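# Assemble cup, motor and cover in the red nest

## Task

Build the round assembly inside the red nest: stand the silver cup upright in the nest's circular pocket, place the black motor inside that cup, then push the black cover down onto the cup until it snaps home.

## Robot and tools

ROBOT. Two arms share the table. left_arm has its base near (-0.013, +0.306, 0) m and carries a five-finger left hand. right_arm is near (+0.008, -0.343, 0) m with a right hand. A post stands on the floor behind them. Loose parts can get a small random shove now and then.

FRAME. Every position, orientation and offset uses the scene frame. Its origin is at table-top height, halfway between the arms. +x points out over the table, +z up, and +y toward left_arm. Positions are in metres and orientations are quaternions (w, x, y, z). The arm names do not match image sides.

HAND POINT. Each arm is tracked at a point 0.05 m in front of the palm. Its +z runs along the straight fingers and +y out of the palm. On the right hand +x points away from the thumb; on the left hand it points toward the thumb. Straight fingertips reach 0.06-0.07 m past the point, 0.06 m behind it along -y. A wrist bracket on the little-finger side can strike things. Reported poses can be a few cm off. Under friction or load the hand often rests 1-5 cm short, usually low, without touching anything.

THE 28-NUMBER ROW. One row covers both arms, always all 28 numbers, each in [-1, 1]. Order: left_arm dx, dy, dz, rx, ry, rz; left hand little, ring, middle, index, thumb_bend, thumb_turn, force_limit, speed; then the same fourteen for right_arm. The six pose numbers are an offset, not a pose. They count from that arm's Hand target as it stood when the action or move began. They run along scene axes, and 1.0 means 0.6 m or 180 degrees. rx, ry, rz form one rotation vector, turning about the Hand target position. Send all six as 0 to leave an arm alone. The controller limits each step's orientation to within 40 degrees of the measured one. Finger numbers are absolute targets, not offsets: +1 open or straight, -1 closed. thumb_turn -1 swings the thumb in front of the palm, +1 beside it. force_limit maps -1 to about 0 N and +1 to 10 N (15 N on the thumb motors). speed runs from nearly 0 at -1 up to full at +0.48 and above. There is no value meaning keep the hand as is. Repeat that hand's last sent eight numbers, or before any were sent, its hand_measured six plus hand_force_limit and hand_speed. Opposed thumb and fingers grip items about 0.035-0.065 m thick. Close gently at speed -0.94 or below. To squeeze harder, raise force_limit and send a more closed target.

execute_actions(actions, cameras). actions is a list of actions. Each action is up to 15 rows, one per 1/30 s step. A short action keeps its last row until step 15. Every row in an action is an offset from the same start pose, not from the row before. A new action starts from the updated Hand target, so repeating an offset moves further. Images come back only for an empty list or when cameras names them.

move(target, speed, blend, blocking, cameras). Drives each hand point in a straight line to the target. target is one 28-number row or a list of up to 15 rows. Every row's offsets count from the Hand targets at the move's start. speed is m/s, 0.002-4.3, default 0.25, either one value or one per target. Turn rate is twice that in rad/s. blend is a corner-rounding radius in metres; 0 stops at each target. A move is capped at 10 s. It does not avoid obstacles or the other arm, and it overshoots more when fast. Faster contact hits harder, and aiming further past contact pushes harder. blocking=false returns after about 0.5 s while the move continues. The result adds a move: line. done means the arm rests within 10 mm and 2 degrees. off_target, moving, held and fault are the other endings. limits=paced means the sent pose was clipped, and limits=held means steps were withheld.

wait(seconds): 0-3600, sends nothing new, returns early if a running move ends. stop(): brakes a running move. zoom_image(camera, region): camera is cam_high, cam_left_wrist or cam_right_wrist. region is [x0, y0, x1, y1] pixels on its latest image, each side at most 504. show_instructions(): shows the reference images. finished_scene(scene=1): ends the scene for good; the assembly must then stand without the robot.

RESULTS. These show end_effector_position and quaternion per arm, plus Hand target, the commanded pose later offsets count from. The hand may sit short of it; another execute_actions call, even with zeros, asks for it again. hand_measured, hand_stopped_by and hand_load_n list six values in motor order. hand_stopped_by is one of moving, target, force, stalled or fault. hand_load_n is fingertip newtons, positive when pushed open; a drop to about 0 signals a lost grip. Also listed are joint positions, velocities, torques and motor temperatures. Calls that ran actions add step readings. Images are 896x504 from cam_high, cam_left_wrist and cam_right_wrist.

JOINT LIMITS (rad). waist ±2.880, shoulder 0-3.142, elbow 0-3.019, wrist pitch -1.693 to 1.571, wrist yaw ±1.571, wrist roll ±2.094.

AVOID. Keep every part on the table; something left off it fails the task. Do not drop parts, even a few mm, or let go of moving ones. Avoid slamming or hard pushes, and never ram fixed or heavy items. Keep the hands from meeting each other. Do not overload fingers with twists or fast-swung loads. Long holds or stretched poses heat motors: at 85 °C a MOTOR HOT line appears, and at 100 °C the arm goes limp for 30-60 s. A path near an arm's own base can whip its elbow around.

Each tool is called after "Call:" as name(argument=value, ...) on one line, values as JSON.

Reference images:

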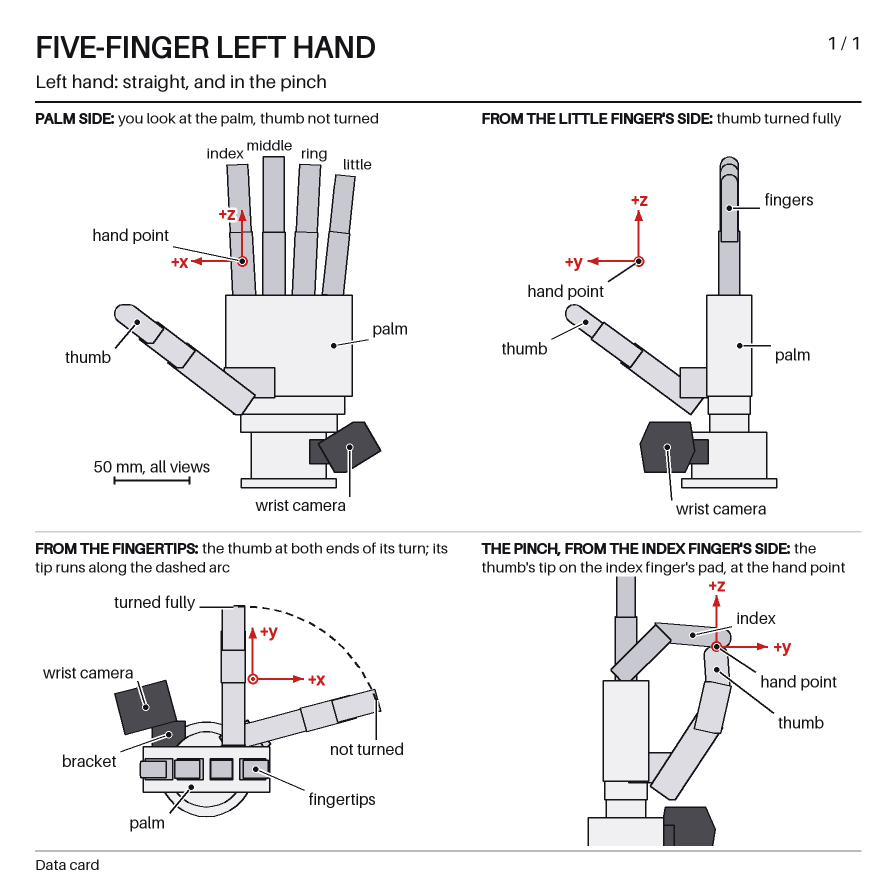

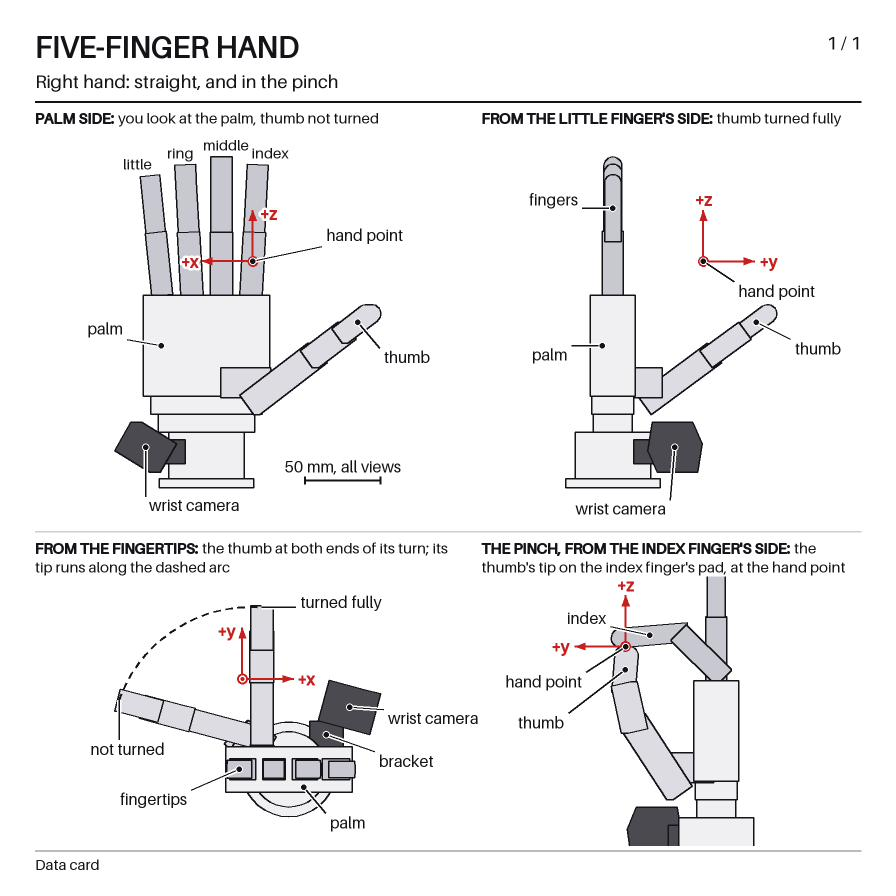

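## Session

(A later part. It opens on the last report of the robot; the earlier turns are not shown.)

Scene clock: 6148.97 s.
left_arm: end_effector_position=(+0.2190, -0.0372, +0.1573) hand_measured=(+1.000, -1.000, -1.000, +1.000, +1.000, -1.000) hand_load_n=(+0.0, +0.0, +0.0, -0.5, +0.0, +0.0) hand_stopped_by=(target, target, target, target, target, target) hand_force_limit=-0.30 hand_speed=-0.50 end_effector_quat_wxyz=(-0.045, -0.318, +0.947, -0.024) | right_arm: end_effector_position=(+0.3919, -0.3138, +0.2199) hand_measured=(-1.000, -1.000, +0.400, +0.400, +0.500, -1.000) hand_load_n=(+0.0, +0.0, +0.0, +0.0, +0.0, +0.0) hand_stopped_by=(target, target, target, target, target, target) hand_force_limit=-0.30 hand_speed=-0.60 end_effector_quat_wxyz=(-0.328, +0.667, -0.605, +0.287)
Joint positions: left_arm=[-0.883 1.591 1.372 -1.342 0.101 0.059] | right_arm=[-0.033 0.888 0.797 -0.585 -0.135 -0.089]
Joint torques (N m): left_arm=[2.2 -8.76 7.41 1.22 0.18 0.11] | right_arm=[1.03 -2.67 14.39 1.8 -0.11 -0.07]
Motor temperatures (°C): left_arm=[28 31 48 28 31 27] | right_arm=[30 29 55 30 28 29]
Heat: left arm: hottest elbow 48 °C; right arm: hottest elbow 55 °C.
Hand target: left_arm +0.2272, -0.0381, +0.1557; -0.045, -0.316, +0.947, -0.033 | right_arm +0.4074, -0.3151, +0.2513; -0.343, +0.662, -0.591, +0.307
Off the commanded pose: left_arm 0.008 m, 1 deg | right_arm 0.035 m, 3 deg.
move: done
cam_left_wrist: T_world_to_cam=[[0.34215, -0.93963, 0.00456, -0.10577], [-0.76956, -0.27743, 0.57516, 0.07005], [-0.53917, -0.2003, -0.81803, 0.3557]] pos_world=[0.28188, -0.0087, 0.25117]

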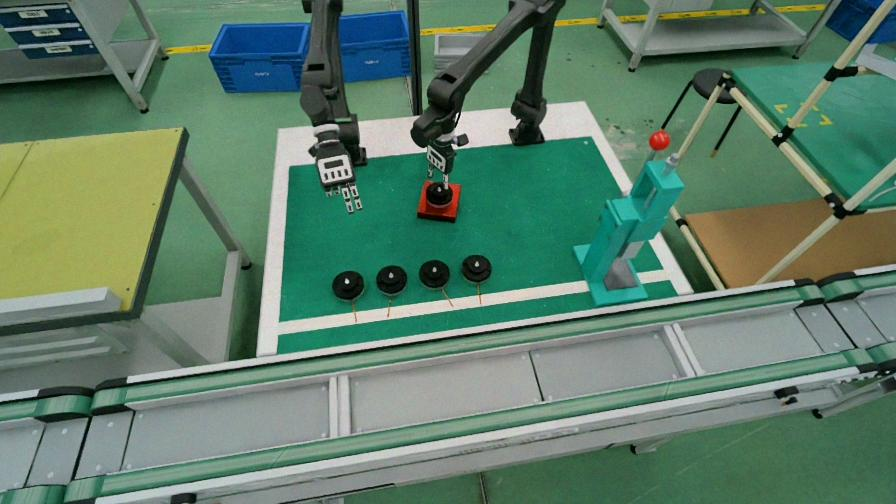

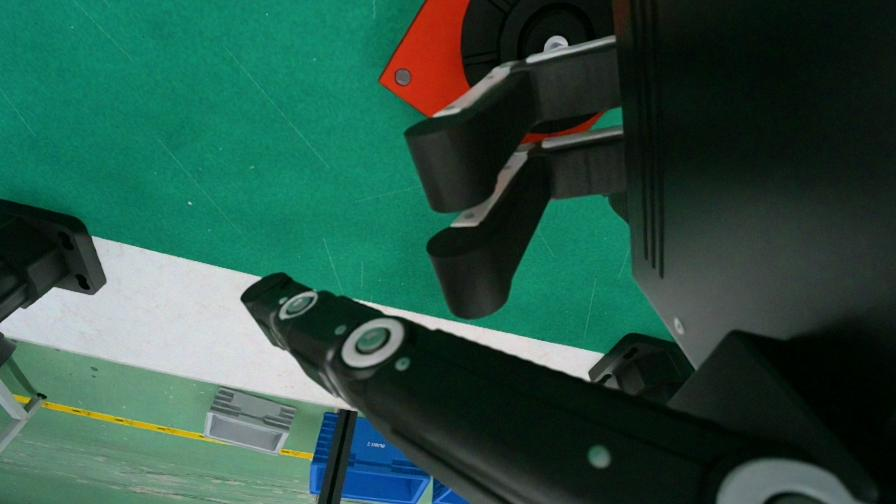

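Call:
move(target=[0,0,-0.025,0,0,0,1,-1,-1,1,1,-1,-0.3,-0.5, 0,0,0,0,0,0,-1,-1,0.4,0.4,0.5,-1,-0.3,-0.6], speed=0.05, cameras=["cam_high","cam_left_wrist"])

Call:
zoom_image(camera="cam_high", region=[420, 165, 460, 210])

Call:
zoom_image(camera="cam_left_wrist", region=[380, 0, 640, 250])

Scene clock: 6216.70 s.
left_arm: end_effector_position=(+0.2193, -0.0376, +0.1440) hand_measured=(+1.000, -1.000, -1.000, +1.000, +1.000, -1.000) hand_load_n=(+0.0, +0.0, +0.0, +0.0, +0.0, +0.0) hand_stopped_by=(target, target, target, target, target, target) hand_force_limit=-0.30 hand_speed=-0.50 end_effector_quat_wxyz=(-0.044, -0.318, +0.947, -0.026) | right_arm: end_effector_position=(+0.3919, -0.3138, +0.2199) hand_measured=(-1.000, -1.000, +0.400, +0.400, +0.500, -1.000) hand_load_n=(+0.0, +0.0, -0.5, +0.0, +0.0, +0.0) hand_stopped_by=(target, target, target, target, target, target) hand_force_limit=-0.30 hand_speed=-0.60 end_effector_quat_wxyz=(-0.328, +0.667, -0.605, +0.287)
Joint positions: left_arm=[-0.883 1.598 1.345 -1.304 0.101 0.059] | right_arm=[-0.033 0.888 0.797 -0.585 -0.135 -0.089]
Joint torques (N m): left_arm=[2.02 -8.7 7.36 1.29 0.15 0.12] | right_arm=[1.08 -2.78 14.39 1.8 -0.11 -0.07]
Motor temperatures (°C): left_arm=[28 31 44 28 31 27] | right_arm=[30 29 55 30 28 29]
Heat: left arm: hottest elbow 44 °C; right arm: hottest elbow 55 °C.
Hand target: left_arm +0.2272, -0.0381, +0.1407; -0.045, -0.316, +0.947, -0.033 | right_arm +0.4074, -0.3151, +0.2513; -0.343, +0.662, -0.591, +0.307
Off the commanded pose: left_arm 0.008 m, 1 deg | right_arm 0.035 m, 3 deg.
move: done
cam_left_wrist: T_world_to_cam=[[0.3422, -0.93958, 0.0089, -0.10689], [-0.77129, -0.27547, 0.57378, 0.07847], [-0.53666, -0.20322, -0.81896, 0.34451]] pos_world=[0.28199, -0.00881, 0.23807]

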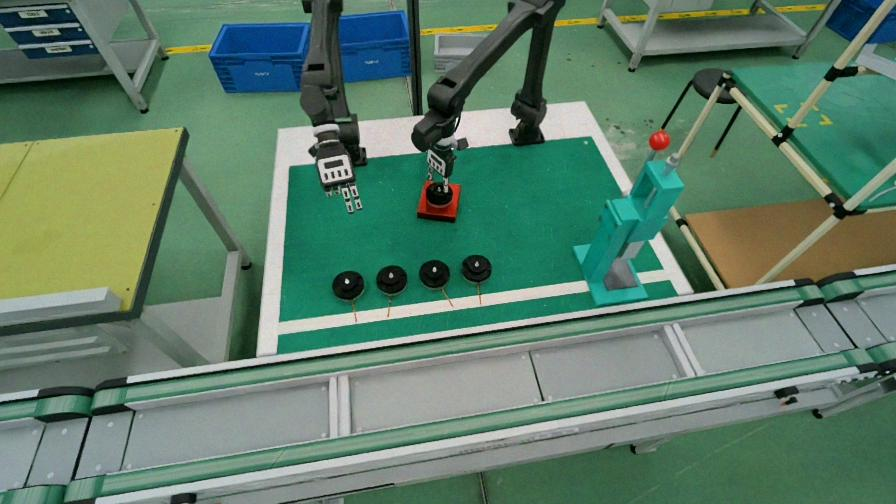

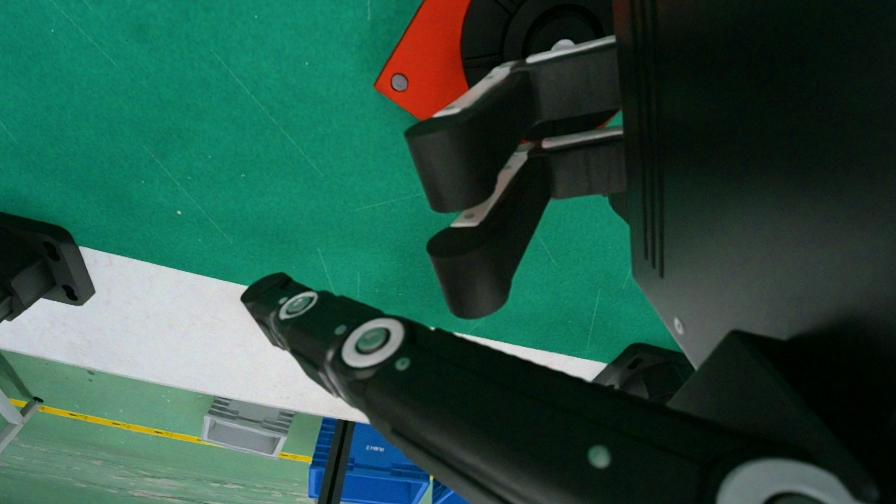

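Scaled by 11.200 from the camera's image (finer frame: 1280x720).

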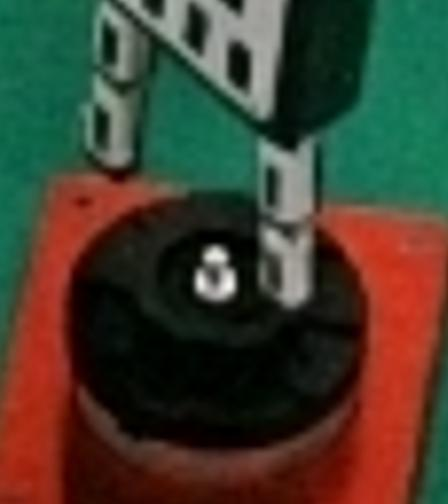

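Scaled by 1.938 from the camera's image (finer frame: 1280x720).

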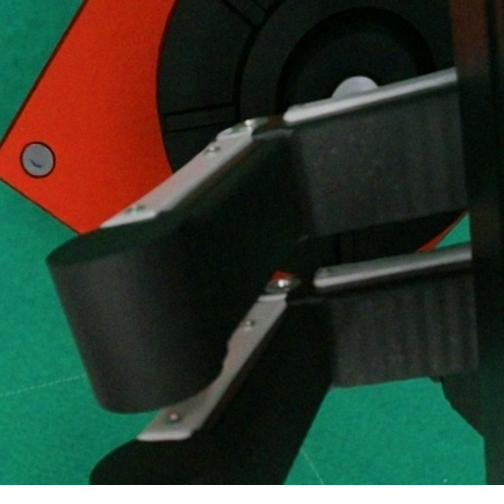

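Call:
move(target=[0.008,0.006,-0.0167,0,0,0,1,-1,-1,1,1,-1,-0.3,-0.5, 0,0,0,0,0,0,-1,-1,0.4,0.4,0.5,-1,-0.3,-0.6], speed=0.04, cameras=["cam_high"])

Call:
zoom_image(camera="cam_high", region=[420, 165, 460, 210])

Scene clock: 6244.33 s.
left_arm: end_effector_position=(+0.2242, -0.0339, +0.1338) hand_measured=(+1.000, -1.000, -1.000, +1.000, +1.000, -1.000) hand_load_n=(+0.0, +0.0, +0.0, +0.0, +0.0, +0.0) hand_stopped_by=(target, target, target, target, target, target) hand_force_limit=-0.30 hand_speed=-0.50 end_effector_quat_wxyz=(-0.045, -0.319, +0.946, -0.025) | right_arm: end_effector_position=(+0.3919, -0.3138, +0.2199) hand_measured=(-1.000, -1.000, +0.400, +0.400, +0.500, -1.000) hand_load_n=(+0.0, +0.5, -0.5, +0.0, +0.0, +0.0) hand_stopped_by=(target, target, target, target, target, target) hand_force_limit=-0.30 hand_speed=-0.60 end_effector_quat_wxyz=(-0.328, +0.667, -0.605, +0.287)
Joint positions: left_arm=[-0.869 1.607 1.328 -1.281 0.103 0.071] | right_arm=[-0.033 0.888 0.797 -0.585 -0.135 -0.089]
Joint torques (N m): left_arm=[2.32 -8.7 7.23 1.24 0.16 0.11] | right_arm=[1.14 -2.78 14.38 1.77 -0.11 -0.07]
Motor temperatures (°C): left_arm=[28 31 43 28 31 27] | right_arm=[30 29 55 30 28 29]
Heat: left arm: hottest elbow 43 °C; right arm: hottest elbow 55 °C.
Hand target: left_arm +0.2320, -0.0345, +0.1307; -0.045, -0.316, +0.947, -0.033 | right_arm +0.4074, -0.3151, +0.2513; -0.343, +0.662, -0.591, +0.307
Off the commanded pose: left_arm 0.008 m, 1 deg | right_arm 0.035 m, 3 deg.
move: done

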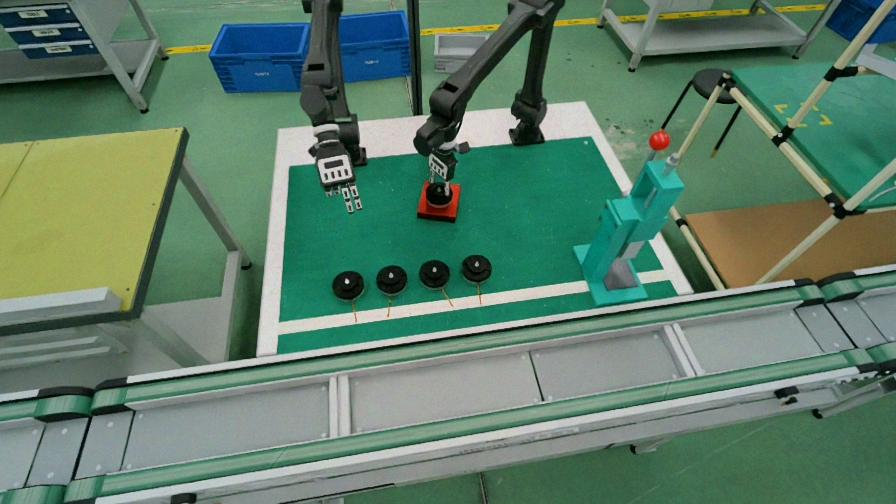

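Scaled by 11.200 from the camera's image (finer frame: 1280x720).

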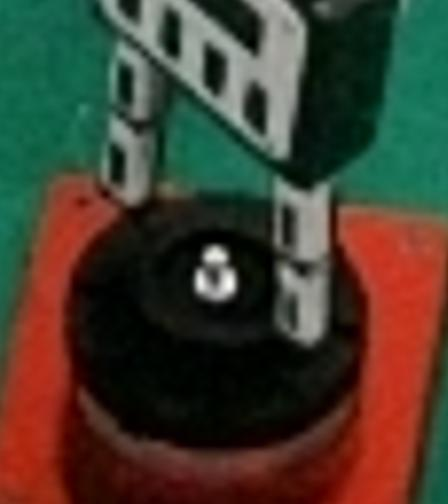

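Call:
move(target=[0,0,-0.0167,0,0,0,1,-1,-1,1,1,-1,-0.3,-0.5, 0,0,0,0,0,0,-1,-1,0.4,0.4,0.5,-1,-0.3,-0.6], speed=0.03, cameras=["cam_high"])

Call:
zoom_image(camera="cam_high", region=[420, 165, 460, 210])

Scene clock: 6284.60 s.
left_arm: end_effector_position=(+0.2242, -0.0339, +0.1243) hand_measured=(+1.000, -1.000, -1.000, +1.000, +1.000, -1.000) hand_load_n=(+0.0, +0.0, +0.0, +0.0, +0.0, -0.5) hand_stopped_by=(target, target, target, target, target, target) hand_force_limit=-0.30 hand_speed=-0.50 end_effector_quat_wxyz=(-0.045, -0.319, +0.946, -0.026) | right_arm: end_effector_position=(+0.3919, -0.3138, +0.2199) hand_measured=(-1.000, -1.000, +0.400, +0.400, +0.500, -1.000) hand_load_n=(+0.0, +0.0, +0.0, +0.0, +0.0, +0.0) hand_stopped_by=(target, target, target, target, target, target) hand_force_limit=-0.30 hand_speed=-0.60 end_effector_quat_wxyz=(-0.328, +0.667, -0.605, +0.287)
Joint positions: left_arm=[-0.869 1.613 1.309 -1.255 0.103 0.071] | right_arm=[-0.033 0.888 0.797 -0.585 -0.135 -0.089]
Joint torques (N m): left_arm=[1.9 -8.76 7.1 1.28 0.16 0.1] | right_arm=[1.08 -2.73 14.35 1.8 -0.11 -0.07]
Motor temperatures (°C): left_arm=[28 31 43 28 31 27] | right_arm=[30 29 55 30 28 29]
Heat: left arm: hottest elbow 43 °C; right arm: hottest elbow 55 °C.
Hand target: left_arm +0.2320, -0.0345, +0.1207; -0.045, -0.316, +0.947, -0.033 | right_arm +0.4074, -0.3151, +0.2513; -0.343, +0.662, -0.591, +0.307
Off the commanded pose: left_arm 0.009 m, 1 deg | right_arm 0.035 m, 3 deg.
move: done

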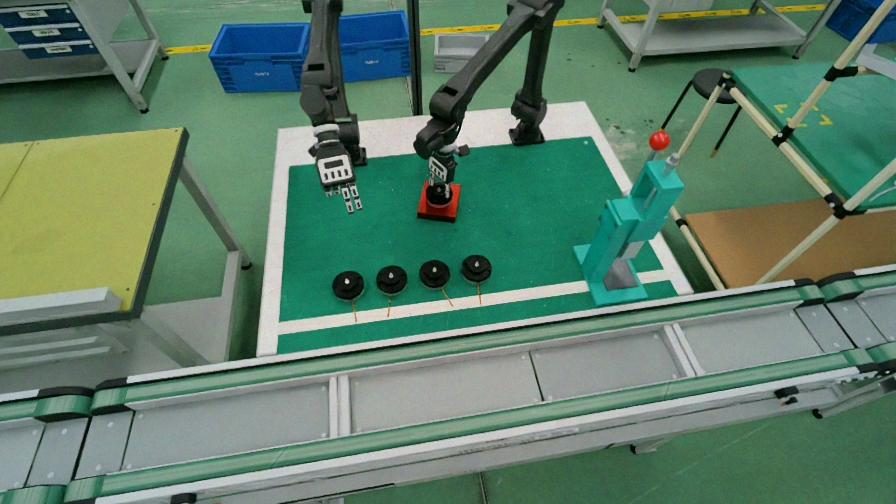

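Scaled by 11.200 from the camera's image (finer frame: 1280x720).

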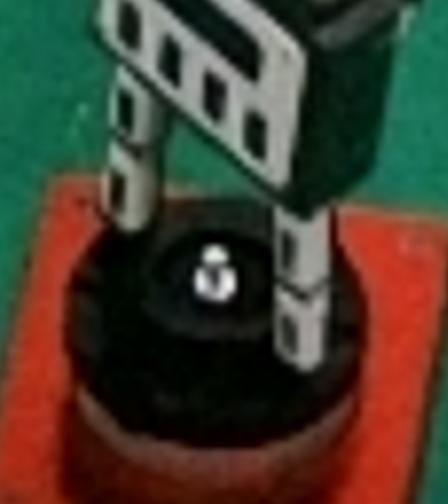

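Call:
move(target=[0,0,-0.01,0,0,0,1,-1,-1,1,1,-1,-0.3,-0.5, 0,0,0,0,0,0,-1,-1,0.4,0.4,0.5,-1,-0.3,-0.6], speed=0.03, cameras=["cam_high"])

Call:
zoom_image(camera="cam_high", region=[420, 165, 460, 210])

Scene clock: 6293.03 s.
left_arm: end_effector_position=(+0.2253, -0.0349, +0.1221) hand_measured=(+1.000, -1.000, -1.000, +1.000, +1.000, -1.000) hand_load_n=(+0.0, +0.0, +0.0, -0.5, +0.0, +0.0) hand_stopped_by=(target, target, target, target, target, target) hand_force_limit=-0.30 hand_speed=-0.50 end_effector_quat_wxyz=(-0.043, -0.318, +0.947, -0.029) | right_arm: end_effector_position=(+0.3919, -0.3138, +0.2199) hand_measured=(-1.000, -1.000, +0.400, +0.400, +0.500, -1.000) hand_load_n=(+0.0, +0.0, -0.5, +0.0, +0.0, +0.0) hand_stopped_by=(target, target, target, target, target, target) hand_force_limit=-0.30 hand_speed=-0.60 end_effector_quat_wxyz=(-0.328, +0.667, -0.605, +0.287)
Joint positions: left_arm=[-0.869 1.613 1.305 -1.242 0.103 0.073] | right_arm=[-0.033 0.888 0.797 -0.585 -0.135 -0.089]
Joint torques (N m): left_arm=[1.9 -8.59 6.75 1.37 0.15 0.12] | right_arm=[1.08 -2.78 14.38 1.81 -0.11 -0.07]
Motor temperatures (°C): left_arm=[28 31 43 28 31 27] | right_arm=[30 29 55 30 28 29]
Heat: left arm: hottest elbow 43 °C; right arm: hottest elbow 55 °C.
Hand target: left_arm +0.2320, -0.0345, +0.1147; -0.045, -0.316, +0.947, -0.033 | right_arm +0.4074, -0.3151, +0.2513; -0.343, +0.662, -0.591, +0.307
Off the commanded pose: left_arm 0.010 m, 0 deg | right_arm 0.035 m, 3 deg.
move: done

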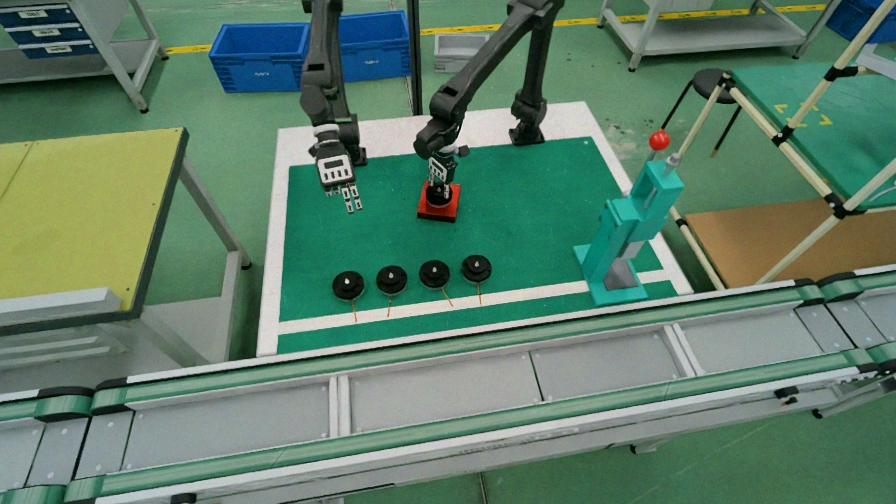

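Scaled by 11.200 from the camera's image (finer frame: 1280x720).

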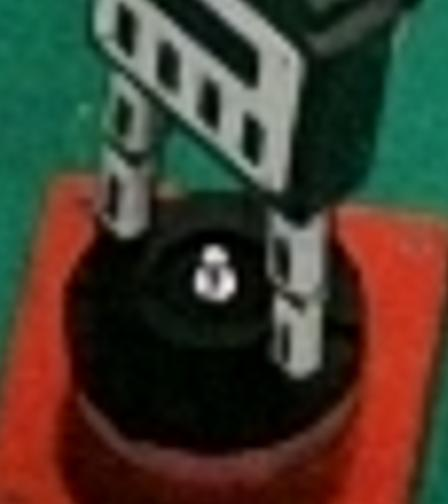

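Call:
move(target=[-0.0142,0.0185,-0.0417,0.0166,0.0131,0,1,-1,-1,1,1,-1,-0.3,-0.5, 0,0,0,0,0,0,-1,-1,0.4,0.4,0.5,-1,-0.3,-0.6], speed=0.04, cameras=["cam_high"])

Call:
zoom_image(camera="cam_high", region=[420, 165, 460, 210])

Scene clock: 6321.73 s.
left_arm: end_effector_position=(+0.2250, -0.0336, +0.1205) hand_measured=(+1.000, -1.000, -1.000, +1.000, +1.000, -1.000) hand_load_n=(+0.0, +0.0, +0.0, +0.0, +0.0, +0.0) hand_stopped_by=(target, target, target, target, target, target) hand_force_limit=-0.30 hand_speed=-0.50 end_effector_quat_wxyz=(-0.048, -0.322, +0.945, -0.030) | right_arm: end_effector_position=(+0.3919, -0.3138, +0.2199) hand_measured=(-1.000, -1.000, +0.400, +0.400, +0.500, -1.000) hand_load_n=(+0.0, +0.0, +0.0, +0.0, +0.0, +0.0) hand_stopped_by=(target, target, target, target, target, target) hand_force_limit=-0.30 hand_speed=-0.60 end_effector_quat_wxyz=(-0.328, +0.667, -0.605, +0.287)
Joint positions: left_arm=[-0.863 1.613 1.299 -1.239 0.112 0.071] | right_arm=[-0.033 0.888 0.797 -0.585 -0.135 -0.089]
Joint torques (N m): left_arm=[1.96 -6.18 4.51 1.31 -0.04 0.15] | right_arm=[1.03 -2.73 14.37 1.78 -0.11 -0.06]
Motor temperatures (°C): left_arm=[28 32 43 28 31 27] | right_arm=[30 29 55 30 28 29]
Heat: left arm: hottest elbow 43 °C; right arm: hottest elbow 55 °C.
Hand target: left_arm +0.2234, -0.0234, +0.0897; -0.056, -0.318, +0.946, -0.002 | right_arm +0.4074, -0.3151, +0.2513; -0.343, +0.662, -0.591, +0.307
Off the commanded pose: left_arm 0.033 m, 3 deg | right_arm 0.035 m, 3 deg.
move: off_target (left_arm)

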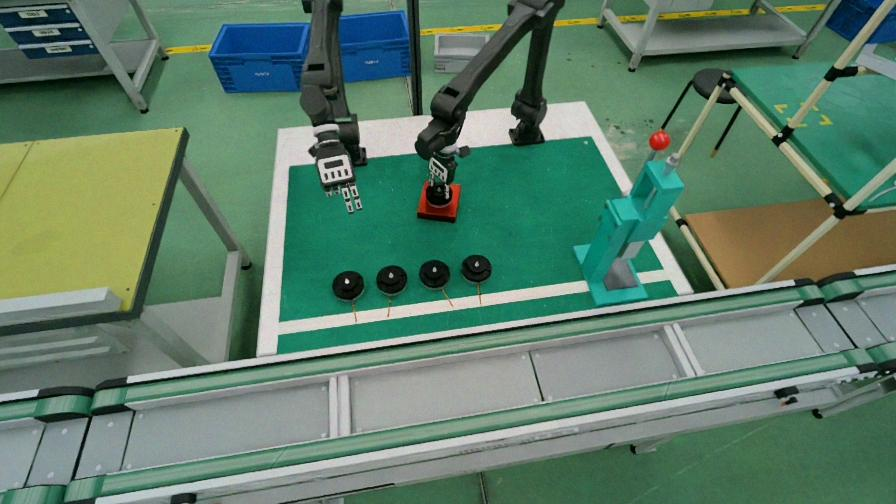

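Scaled by 11.200 from the camera's image (finer frame: 1280x720).

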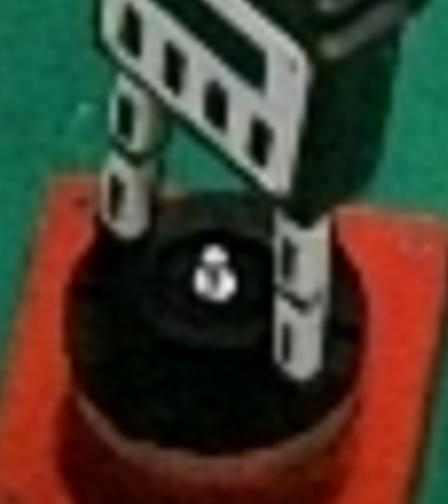

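Call:
move(target=[-0.0142,0.0185,-0.0417,0.0166,0.0131,0,1,-1,-1,1,1,-1,-0.3,-0.5, 0,0,0,0,0,0,-1,-1,0.4,0.4,0.5,-1,-0.3,-0.6], speed=0.04)

Scene clock: 6332.67 s.
left_arm: end_effector_position=(+0.2228, -0.0312, +0.1164) hand_measured=(+1.000, -1.000, -1.000, +1.000, +1.000, -1.000) hand_load_n=(+0.0, +0.5, +0.0, +0.0, +0.0, +0.0) hand_stopped_by=(target, target, target, target, target, target) hand_force_limit=-0.30 hand_speed=-0.50 end_effector_quat_wxyz=(-0.044, -0.318, +0.947, -0.025) | right_arm: end_effector_position=(+0.3919, -0.3138, +0.2199) hand_measured=(-1.000, -1.000, +0.400, +0.400, +0.500, -1.000) hand_load_n=(+0.0, +0.0, +0.0, +0.0, +0.0, +0.0) hand_stopped_by=(target, target, target, target, target, target) hand_force_limit=-0.30 hand_speed=-0.60 end_effector_quat_wxyz=(-0.328, +0.667, -0.605, +0.287)
Joint positions: left_arm=[-0.869 1.613 1.288 -1.235 0.1 0.073] | right_arm=[-0.033 0.888 0.797 -0.585 -0.135 -0.089]
Joint torques (N m): left_arm=[2.2 -3.96 2.88 1.2 -0.02 0.09] | right_arm=[1.08 -2.78 14.38 1.8 -0.12 -0.06]
Motor temperatures (°C): left_arm=[28 32 42 28 31 27] | right_arm=[30 29 55 30 28 29]
Heat: left arm: hottest elbow 42 °C; right arm: hottest elbow 55 °C.
Hand target: left_arm +0.2149, -0.0123, +0.0647; -0.067, -0.319, +0.945, +0.030 | right_arm +0.4074, -0.3151, +0.2513; -0.343, +0.662, -0.591, +0.307
Off the commanded pose: left_arm 0.056 m, 7 deg | right_arm 0.035 m, 3 deg.
move: off_target (left_arm)

Call:
wait(seconds=0, cameras=["all"])

Call:
zoom_image(camera="cam_high", region=[420, 165, 460, 210])

Call:
zoom_image(camera="cam_left_wrist", region=[380, 0, 640, 250])

Scene clock: 6339.77 s.
left_arm: end_effector_position=(+0.2228, -0.0312, +0.1164) hand_measured=(+1.000, -1.000, -1.000, +1.000, +1.000, -1.000) hand_load_n=(+0.0, +0.0, +0.0, +0.0, +0.0, +0.0) hand_stopped_by=(target, target, target, target, target, target) hand_force_limit=-0.30 hand_speed=-0.50 end_effector_quat_wxyz=(-0.044, -0.318, +0.947, -0.025) | right_arm: end_effector_position=(+0.3919, -0.3138, +0.2199) hand_measured=(-1.000, -1.000, +0.400, +0.400, +0.500, -1.000) hand_load_n=(+0.0, +0.0, +0.0, +0.0, +0.5, +0.0) hand_stopped_by=(target, target, target, target, target, target) hand_force_limit=-0.30 hand_speed=-0.60 end_effector_quat_wxyz=(-0.328, +0.667, -0.605, +0.287)
Joint positions: left_arm=[-0.869 1.613 1.288 -1.235 0.1 0.073] | right_arm=[-0.033 0.888 0.797 -0.585 -0.135 -0.089]
Joint torques (N m): left_arm=[2.02 -3.9 2.95 1.21 -0.01 0.11] | right_arm=[1.03 -2.78 14.39 1.78 -0.11 -0.07]
Motor temperatures (°C): left_arm=[28 32 42 28 31 27] | right_arm=[30 29 55 30 28 29]
Heat: left arm: hottest elbow 42 °C; right arm: hottest elbow 55 °C.
Hand target: left_arm +0.2149, -0.0123, +0.0647; -0.067, -0.319, +0.945, +0.030 | right_arm +0.4074, -0.3151, +0.2513; -0.343, +0.662, -0.591, +0.307
Off the commanded pose: left_arm 0.056 m, 7 deg | right_arm 0.035 m, 3 deg.
cam_left_wrist: T_world_to_cam=[[0.34225, -0.93959, 0.00676, -0.10154], [-0.7714, -0.27686, 0.57296, 0.09883], [-0.53647, -0.20131, -0.81956, 0.32507]] pos_world=[0.28539, -0.0026, 0.21047]
cam_right_wrist: T_world_to_cam=[[-0.52988, -0.33457, -0.77928, 0.2776], [-0.64343, 0.7572, 0.11241, 0.46891], [0.55247, 0.56098, -0.61651, 0.20826]] pos_world=[0.33375, -0.37901, 0.29201]

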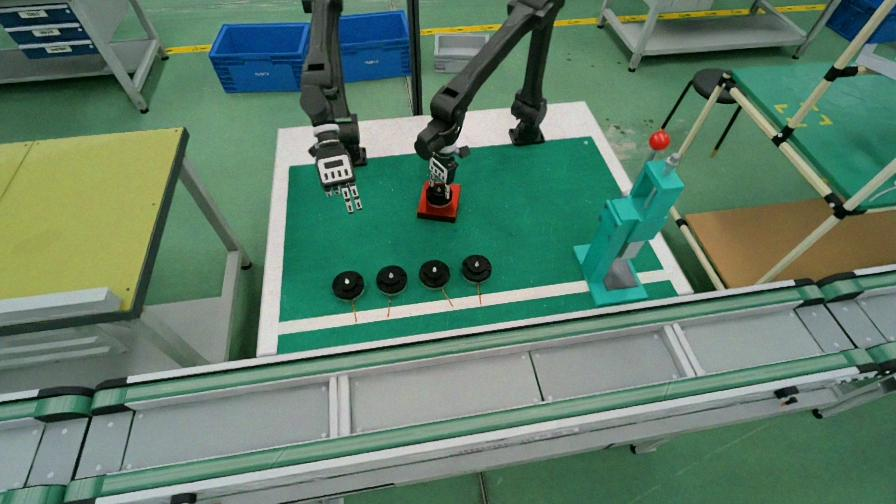

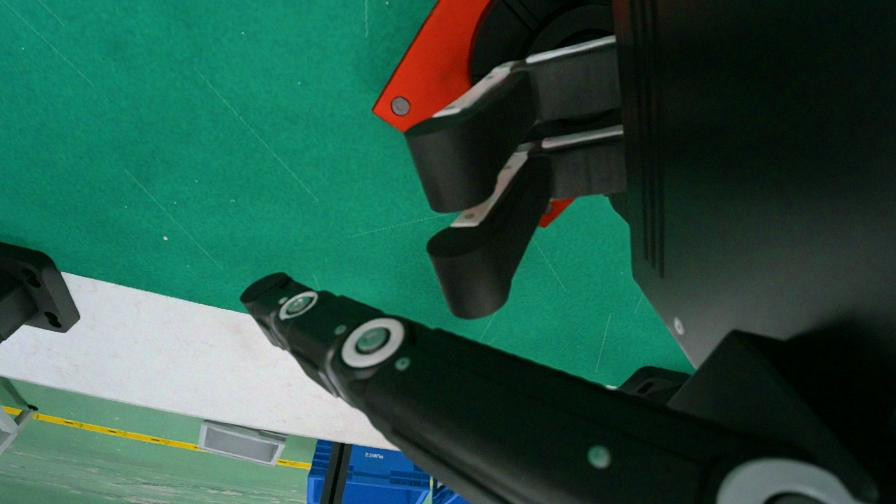

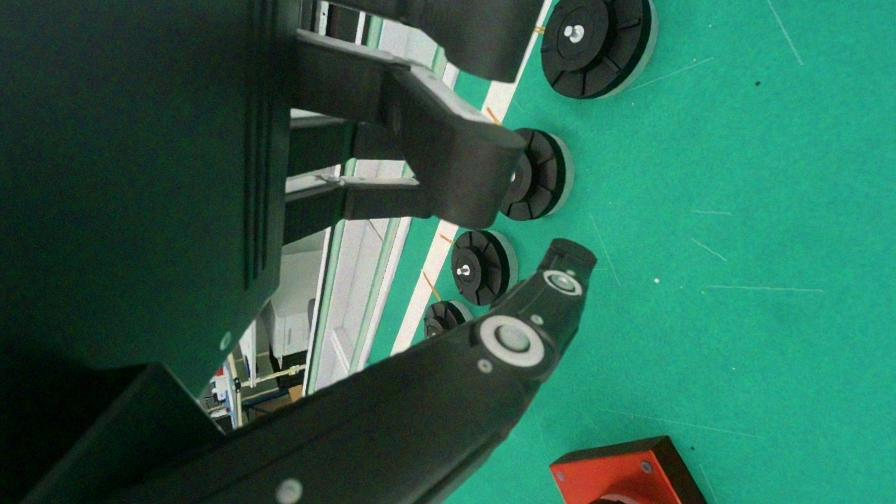

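Scaled by 11.200 from the camera's image (finer frame: 1280x720).

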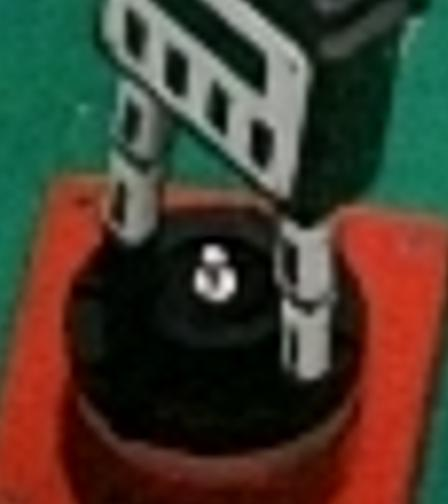

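Scaled by 1.938 from the camera's image (finer frame: 1280x720).

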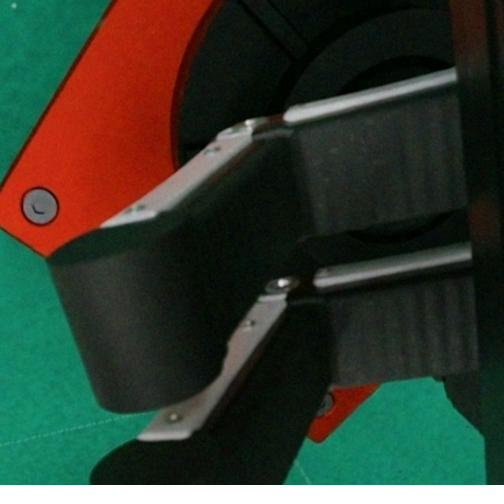

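Call:
move(target=[-0.004,0.0053,-0.0417,0.012,0.0095,0,1,-1,-1,1,1,-1,-0.3,-0.5, 0,0,0,0,0,0,-1,-1,0.4,0.4,0.5,-1,-0.3,-0.6], speed=0.04, cameras=["cam_high"])

Call:
zoom_image(camera="cam_high", region=[420, 165, 460, 210])

Scene clock: 6354.73 s.
left_arm: end_effector_position=(+0.2224, -0.0320, +0.1147) hand_measured=(+1.000, -1.000, -1.000, +1.000, +1.000, -1.000) hand_load_n=(-1.0, +0.0, +0.0, +0.0, +0.0, +0.0) hand_stopped_by=(target, target, target, target, target, target) hand_force_limit=-0.30 hand_speed=-0.50 end_effector_quat_wxyz=(-0.045, -0.322, +0.945, -0.024) | right_arm: end_effector_position=(+0.3919, -0.3138, +0.2199) hand_measured=(-1.000, -1.000, +0.400, +0.400, +0.500, -1.000) hand_load_n=(+0.0, +0.0, +0.0, +0.0, +0.0, +0.0) hand_stopped_by=(target, target, target, target, target, target) hand_force_limit=-0.30 hand_speed=-0.60 end_effector_quat_wxyz=(-0.328, +0.667, -0.605, +0.287)
Joint positions: left_arm=[-0.869 1.616 1.286 -1.232 0.101 0.065] | right_arm=[-0.033 0.888 0.797 -0.585 -0.135 -0.089]
Joint torques (N m): left_arm=[2.26 -1.2 1.89 1.43 -0.06 0.08] | right_arm=[1.03 -2.78 14.35 1.78 -0.11 -0.07]
Motor temperatures (°C): left_arm=[28 31 41 28 31 27] | right_arm=[30 29 55 30 28 29]
Heat: left arm: hottest elbow 41 °C; right arm: hottest elbow 55 °C.
Hand target: left_arm +0.2125, -0.0091, +0.0396; -0.075, -0.320, +0.943, +0.052 | right_arm +0.4074, -0.3151, +0.2513; -0.343, +0.662, -0.591, +0.307
Off the commanded pose: left_arm 0.079 m, 9 deg | right_arm 0.035 m, 3 deg.
move: off_target (left_arm)

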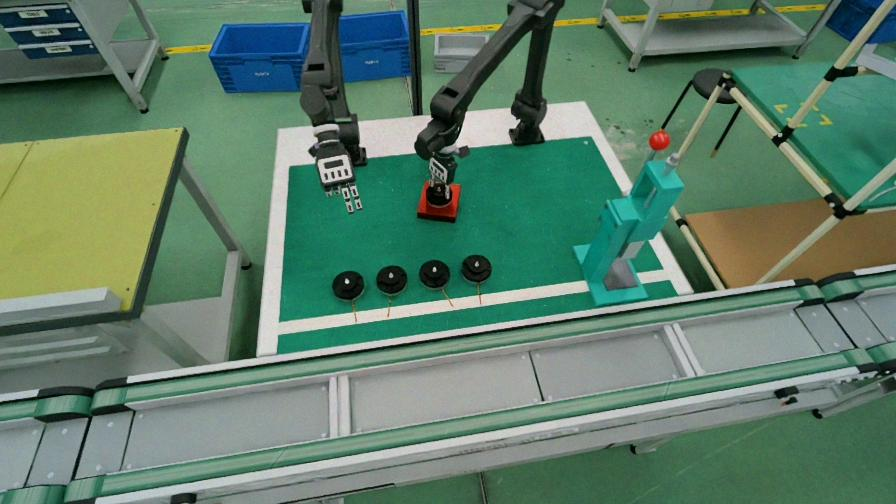

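Scaled by 11.200 from the camera's image (finer frame: 1280x720).

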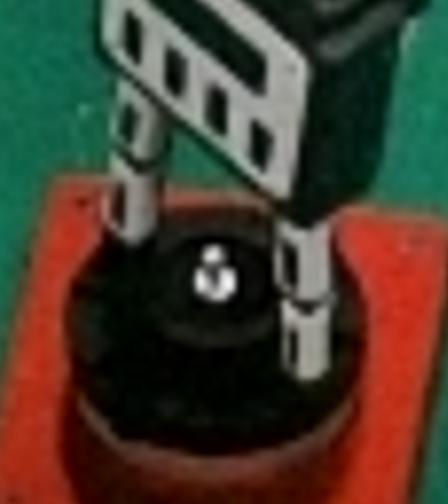

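Call:
move(target=[-0.006,0.008,-0.0417,0.014,0.011,0,1,-1,-1,1,1,-1,-0.3,-0.5, 0,0,0,0,0,0,-1,-1,0.4,0.4,0.5,-1,-0.3,-0.6], speed=0.04, cameras=["cam_high","cam_left_wrist"])

Call:
zoom_image(camera="cam_high", region=[420, 165, 460, 210])

Call:
zoom_image(camera="cam_left_wrist", region=[380, 0, 640, 250])

Scene clock: 6366.20 s.
left_arm: end_effector_position=(+0.2233, -0.0330, +0.1144) hand_measured=(+1.000, -1.000, -1.000, +1.000, +1.000, -1.000) hand_load_n=(-4.5, +0.0, +0.0, -2.0, +0.0, +0.0) hand_stopped_by=(target, target, target, target, target, target) hand_force_limit=-0.30 hand_speed=-0.50 end_effector_quat_wxyz=(-0.045, -0.322, +0.945, -0.023) | right_arm: end_effector_position=(+0.3919, -0.3138, +0.2199) hand_measured=(-1.000, -1.000, +0.400, +0.400, +0.500, -1.000) hand_load_n=(+0.0, +0.0, +0.0, +0.0, +0.0, +0.0) hand_stopped_by=(target, target, target, target, target, target) hand_force_limit=-0.30 hand_speed=-0.60 end_effector_quat_wxyz=(-0.328, +0.667, -0.605, +0.287)
Joint positions: left_arm=[-0.869 1.621 1.291 -1.233 0.101 0.065] | right_arm=[-0.033 0.888 0.797 -0.585 -0.135 -0.089]
Joint torques (N m): left_arm=[1.85 1.08 0.92 1.44 -0.09 0.09] | right_arm=[1.08 -2.84 14.38 1.78 -0.11 -0.06]
Motor temperatures (°C): left_arm=[28 31 40 28 31 27] | right_arm=[30 29 55 30 28 29]
Heat: left arm: hottest elbow 40 °C; right arm: hottest elbow 55 °C.
Hand target: left_arm +0.2089, -0.0043, +0.0146; -0.084, -0.321, +0.940, +0.078 | right_arm +0.4074, -0.3151, +0.2513; -0.343, +0.662, -0.591, +0.307
Off the commanded pose: left_arm 0.105 m, 12 deg | right_arm 0.035 m, 3 deg.
move: off_target (left_arm)
cam_left_wrist: T_world_to_cam=[[0.34939, -0.93697, 0.0037, -0.10455], [-0.76706, -0.28376, 0.5754, 0.09843], [-0.53809, -0.20388, -0.81786, 0.32343]] pos_world=[0.28607, -0.00409, 0.20827]

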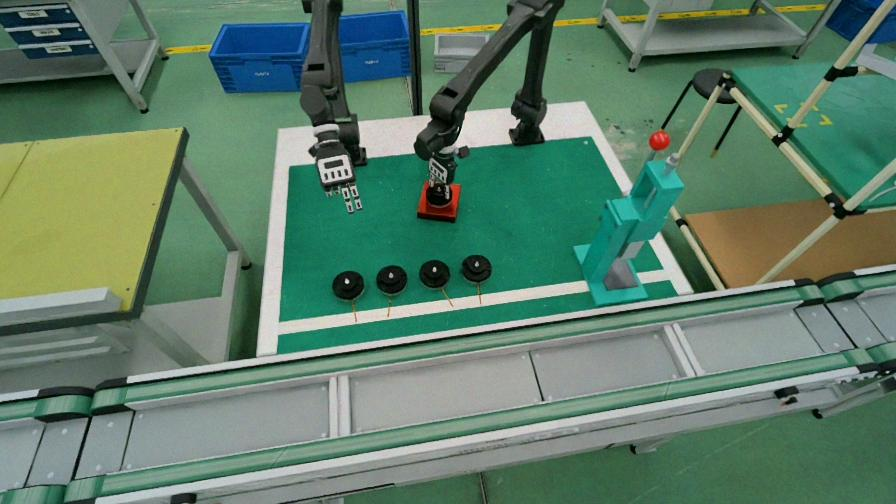

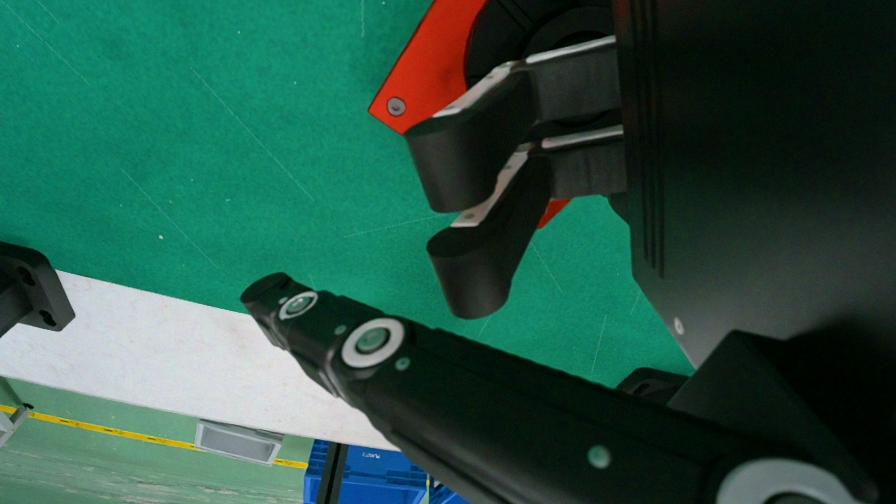

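Scaled by 11.200 from the camera's image (finer frame: 1280x720).

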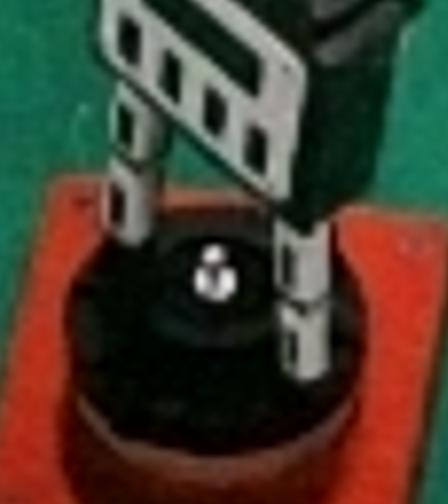

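Scaled by 1.938 from the camera's image (finer frame: 1280x720).

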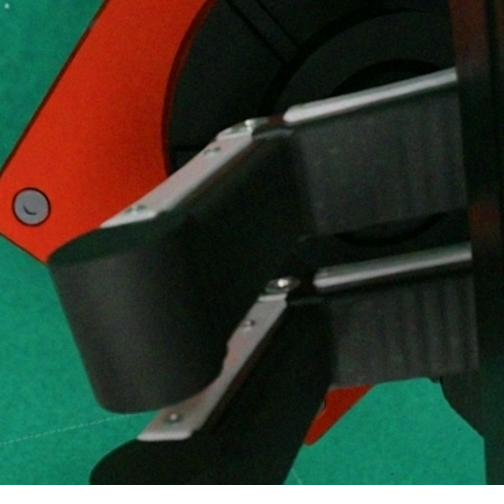

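Call:
zoom_image(camera="cam_high", region=[415, 252, 455, 297])

Scaled by 11.200 from the camera's image (finer frame: 1280x720).

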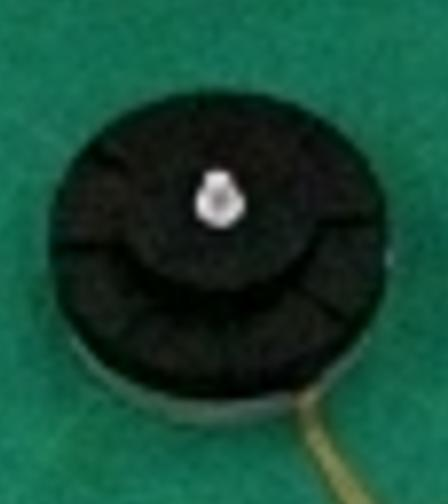

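Call:
move(target=[-0.009,0.012,-0.0417,0.017,0.0135,0,1,-1,-1,1,1,-1,-0.3,-0.5, 0,0,0,0,0,0,-1,-1,0.4,0.4,0.5,-1,-0.3,-0.6], speed=0.04, cameras=["cam_high"])

Call:
zoom_image(camera="cam_high", region=[420, 165, 460, 210])

Scene clock: 6398.33 s.
left_arm: end_effector_position=(+0.2232, -0.0324, +0.1132) hand_measured=(+1.000, -1.000, -1.000, +1.000, +1.000, -1.000) hand_load_n=(-4.5, +0.0, +0.0, -1.5, +0.0, +0.0) hand_stopped_by=(target, target, target, target, target, target) hand_force_limit=-0.30 hand_speed=-0.50 end_effector_quat_wxyz=(-0.046, -0.322, +0.945, -0.019) | right_arm: end_effector_position=(+0.3919, -0.3138, +0.2199) hand_measured=(-1.000, -1.000, +0.400, +0.400, +0.500, -1.000) hand_load_n=(+0.0, +0.0, +0.0, +0.0, +0.0, +0.0) hand_stopped_by=(target, target, target, target, target, target) hand_force_limit=-0.30 hand_speed=-0.60 end_effector_quat_wxyz=(-0.328, +0.667, -0.605, +0.287)
Joint positions: left_arm=[-0.869 1.627 1.294 -1.239 0.1 0.065] | right_arm=[-0.033 0.888 0.797 -0.585 -0.135 -0.089]
Joint torques (N m): left_arm=[1.85 3.9 0.01 1.39 -0.16 0.09] | right_arm=[1.08 -2.73 14.39 1.8 -0.12 -0.07]
Motor temperatures (°C): left_arm=[28 31 39 28 31 27] | right_arm=[30 29 55 30 28 29]
Heat: left arm: hottest elbow 39 °C; right arm: hottest elbow 55 °C.
Hand target: left_arm +0.2035, +0.0029, -0.0104; -0.096, -0.321, +0.936, +0.110 | right_arm +0.4074, -0.3151, +0.2513; -0.343, +0.662, -0.591, +0.307
Off the commanded pose: left_arm 0.130 m, 16 deg | right_arm 0.035 m, 3 deg.
move: off_target (left_arm)

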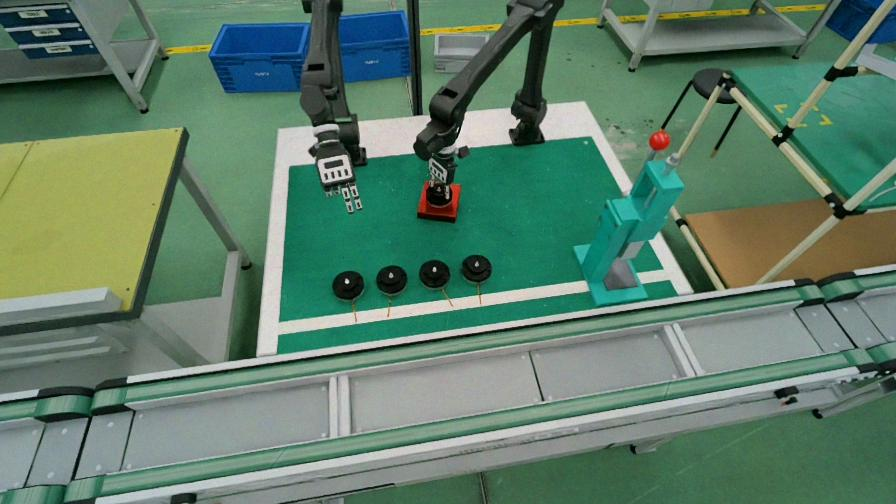

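Scaled by 11.200 from the camera's image (finer frame: 1280x720).

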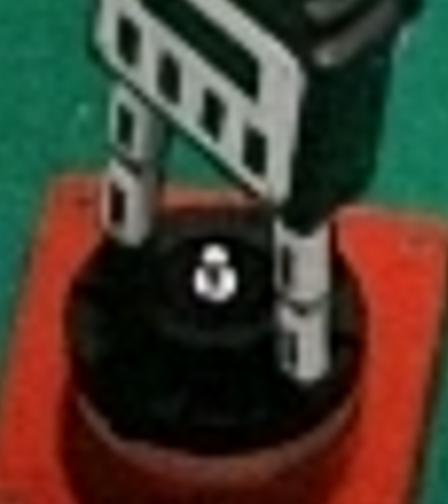

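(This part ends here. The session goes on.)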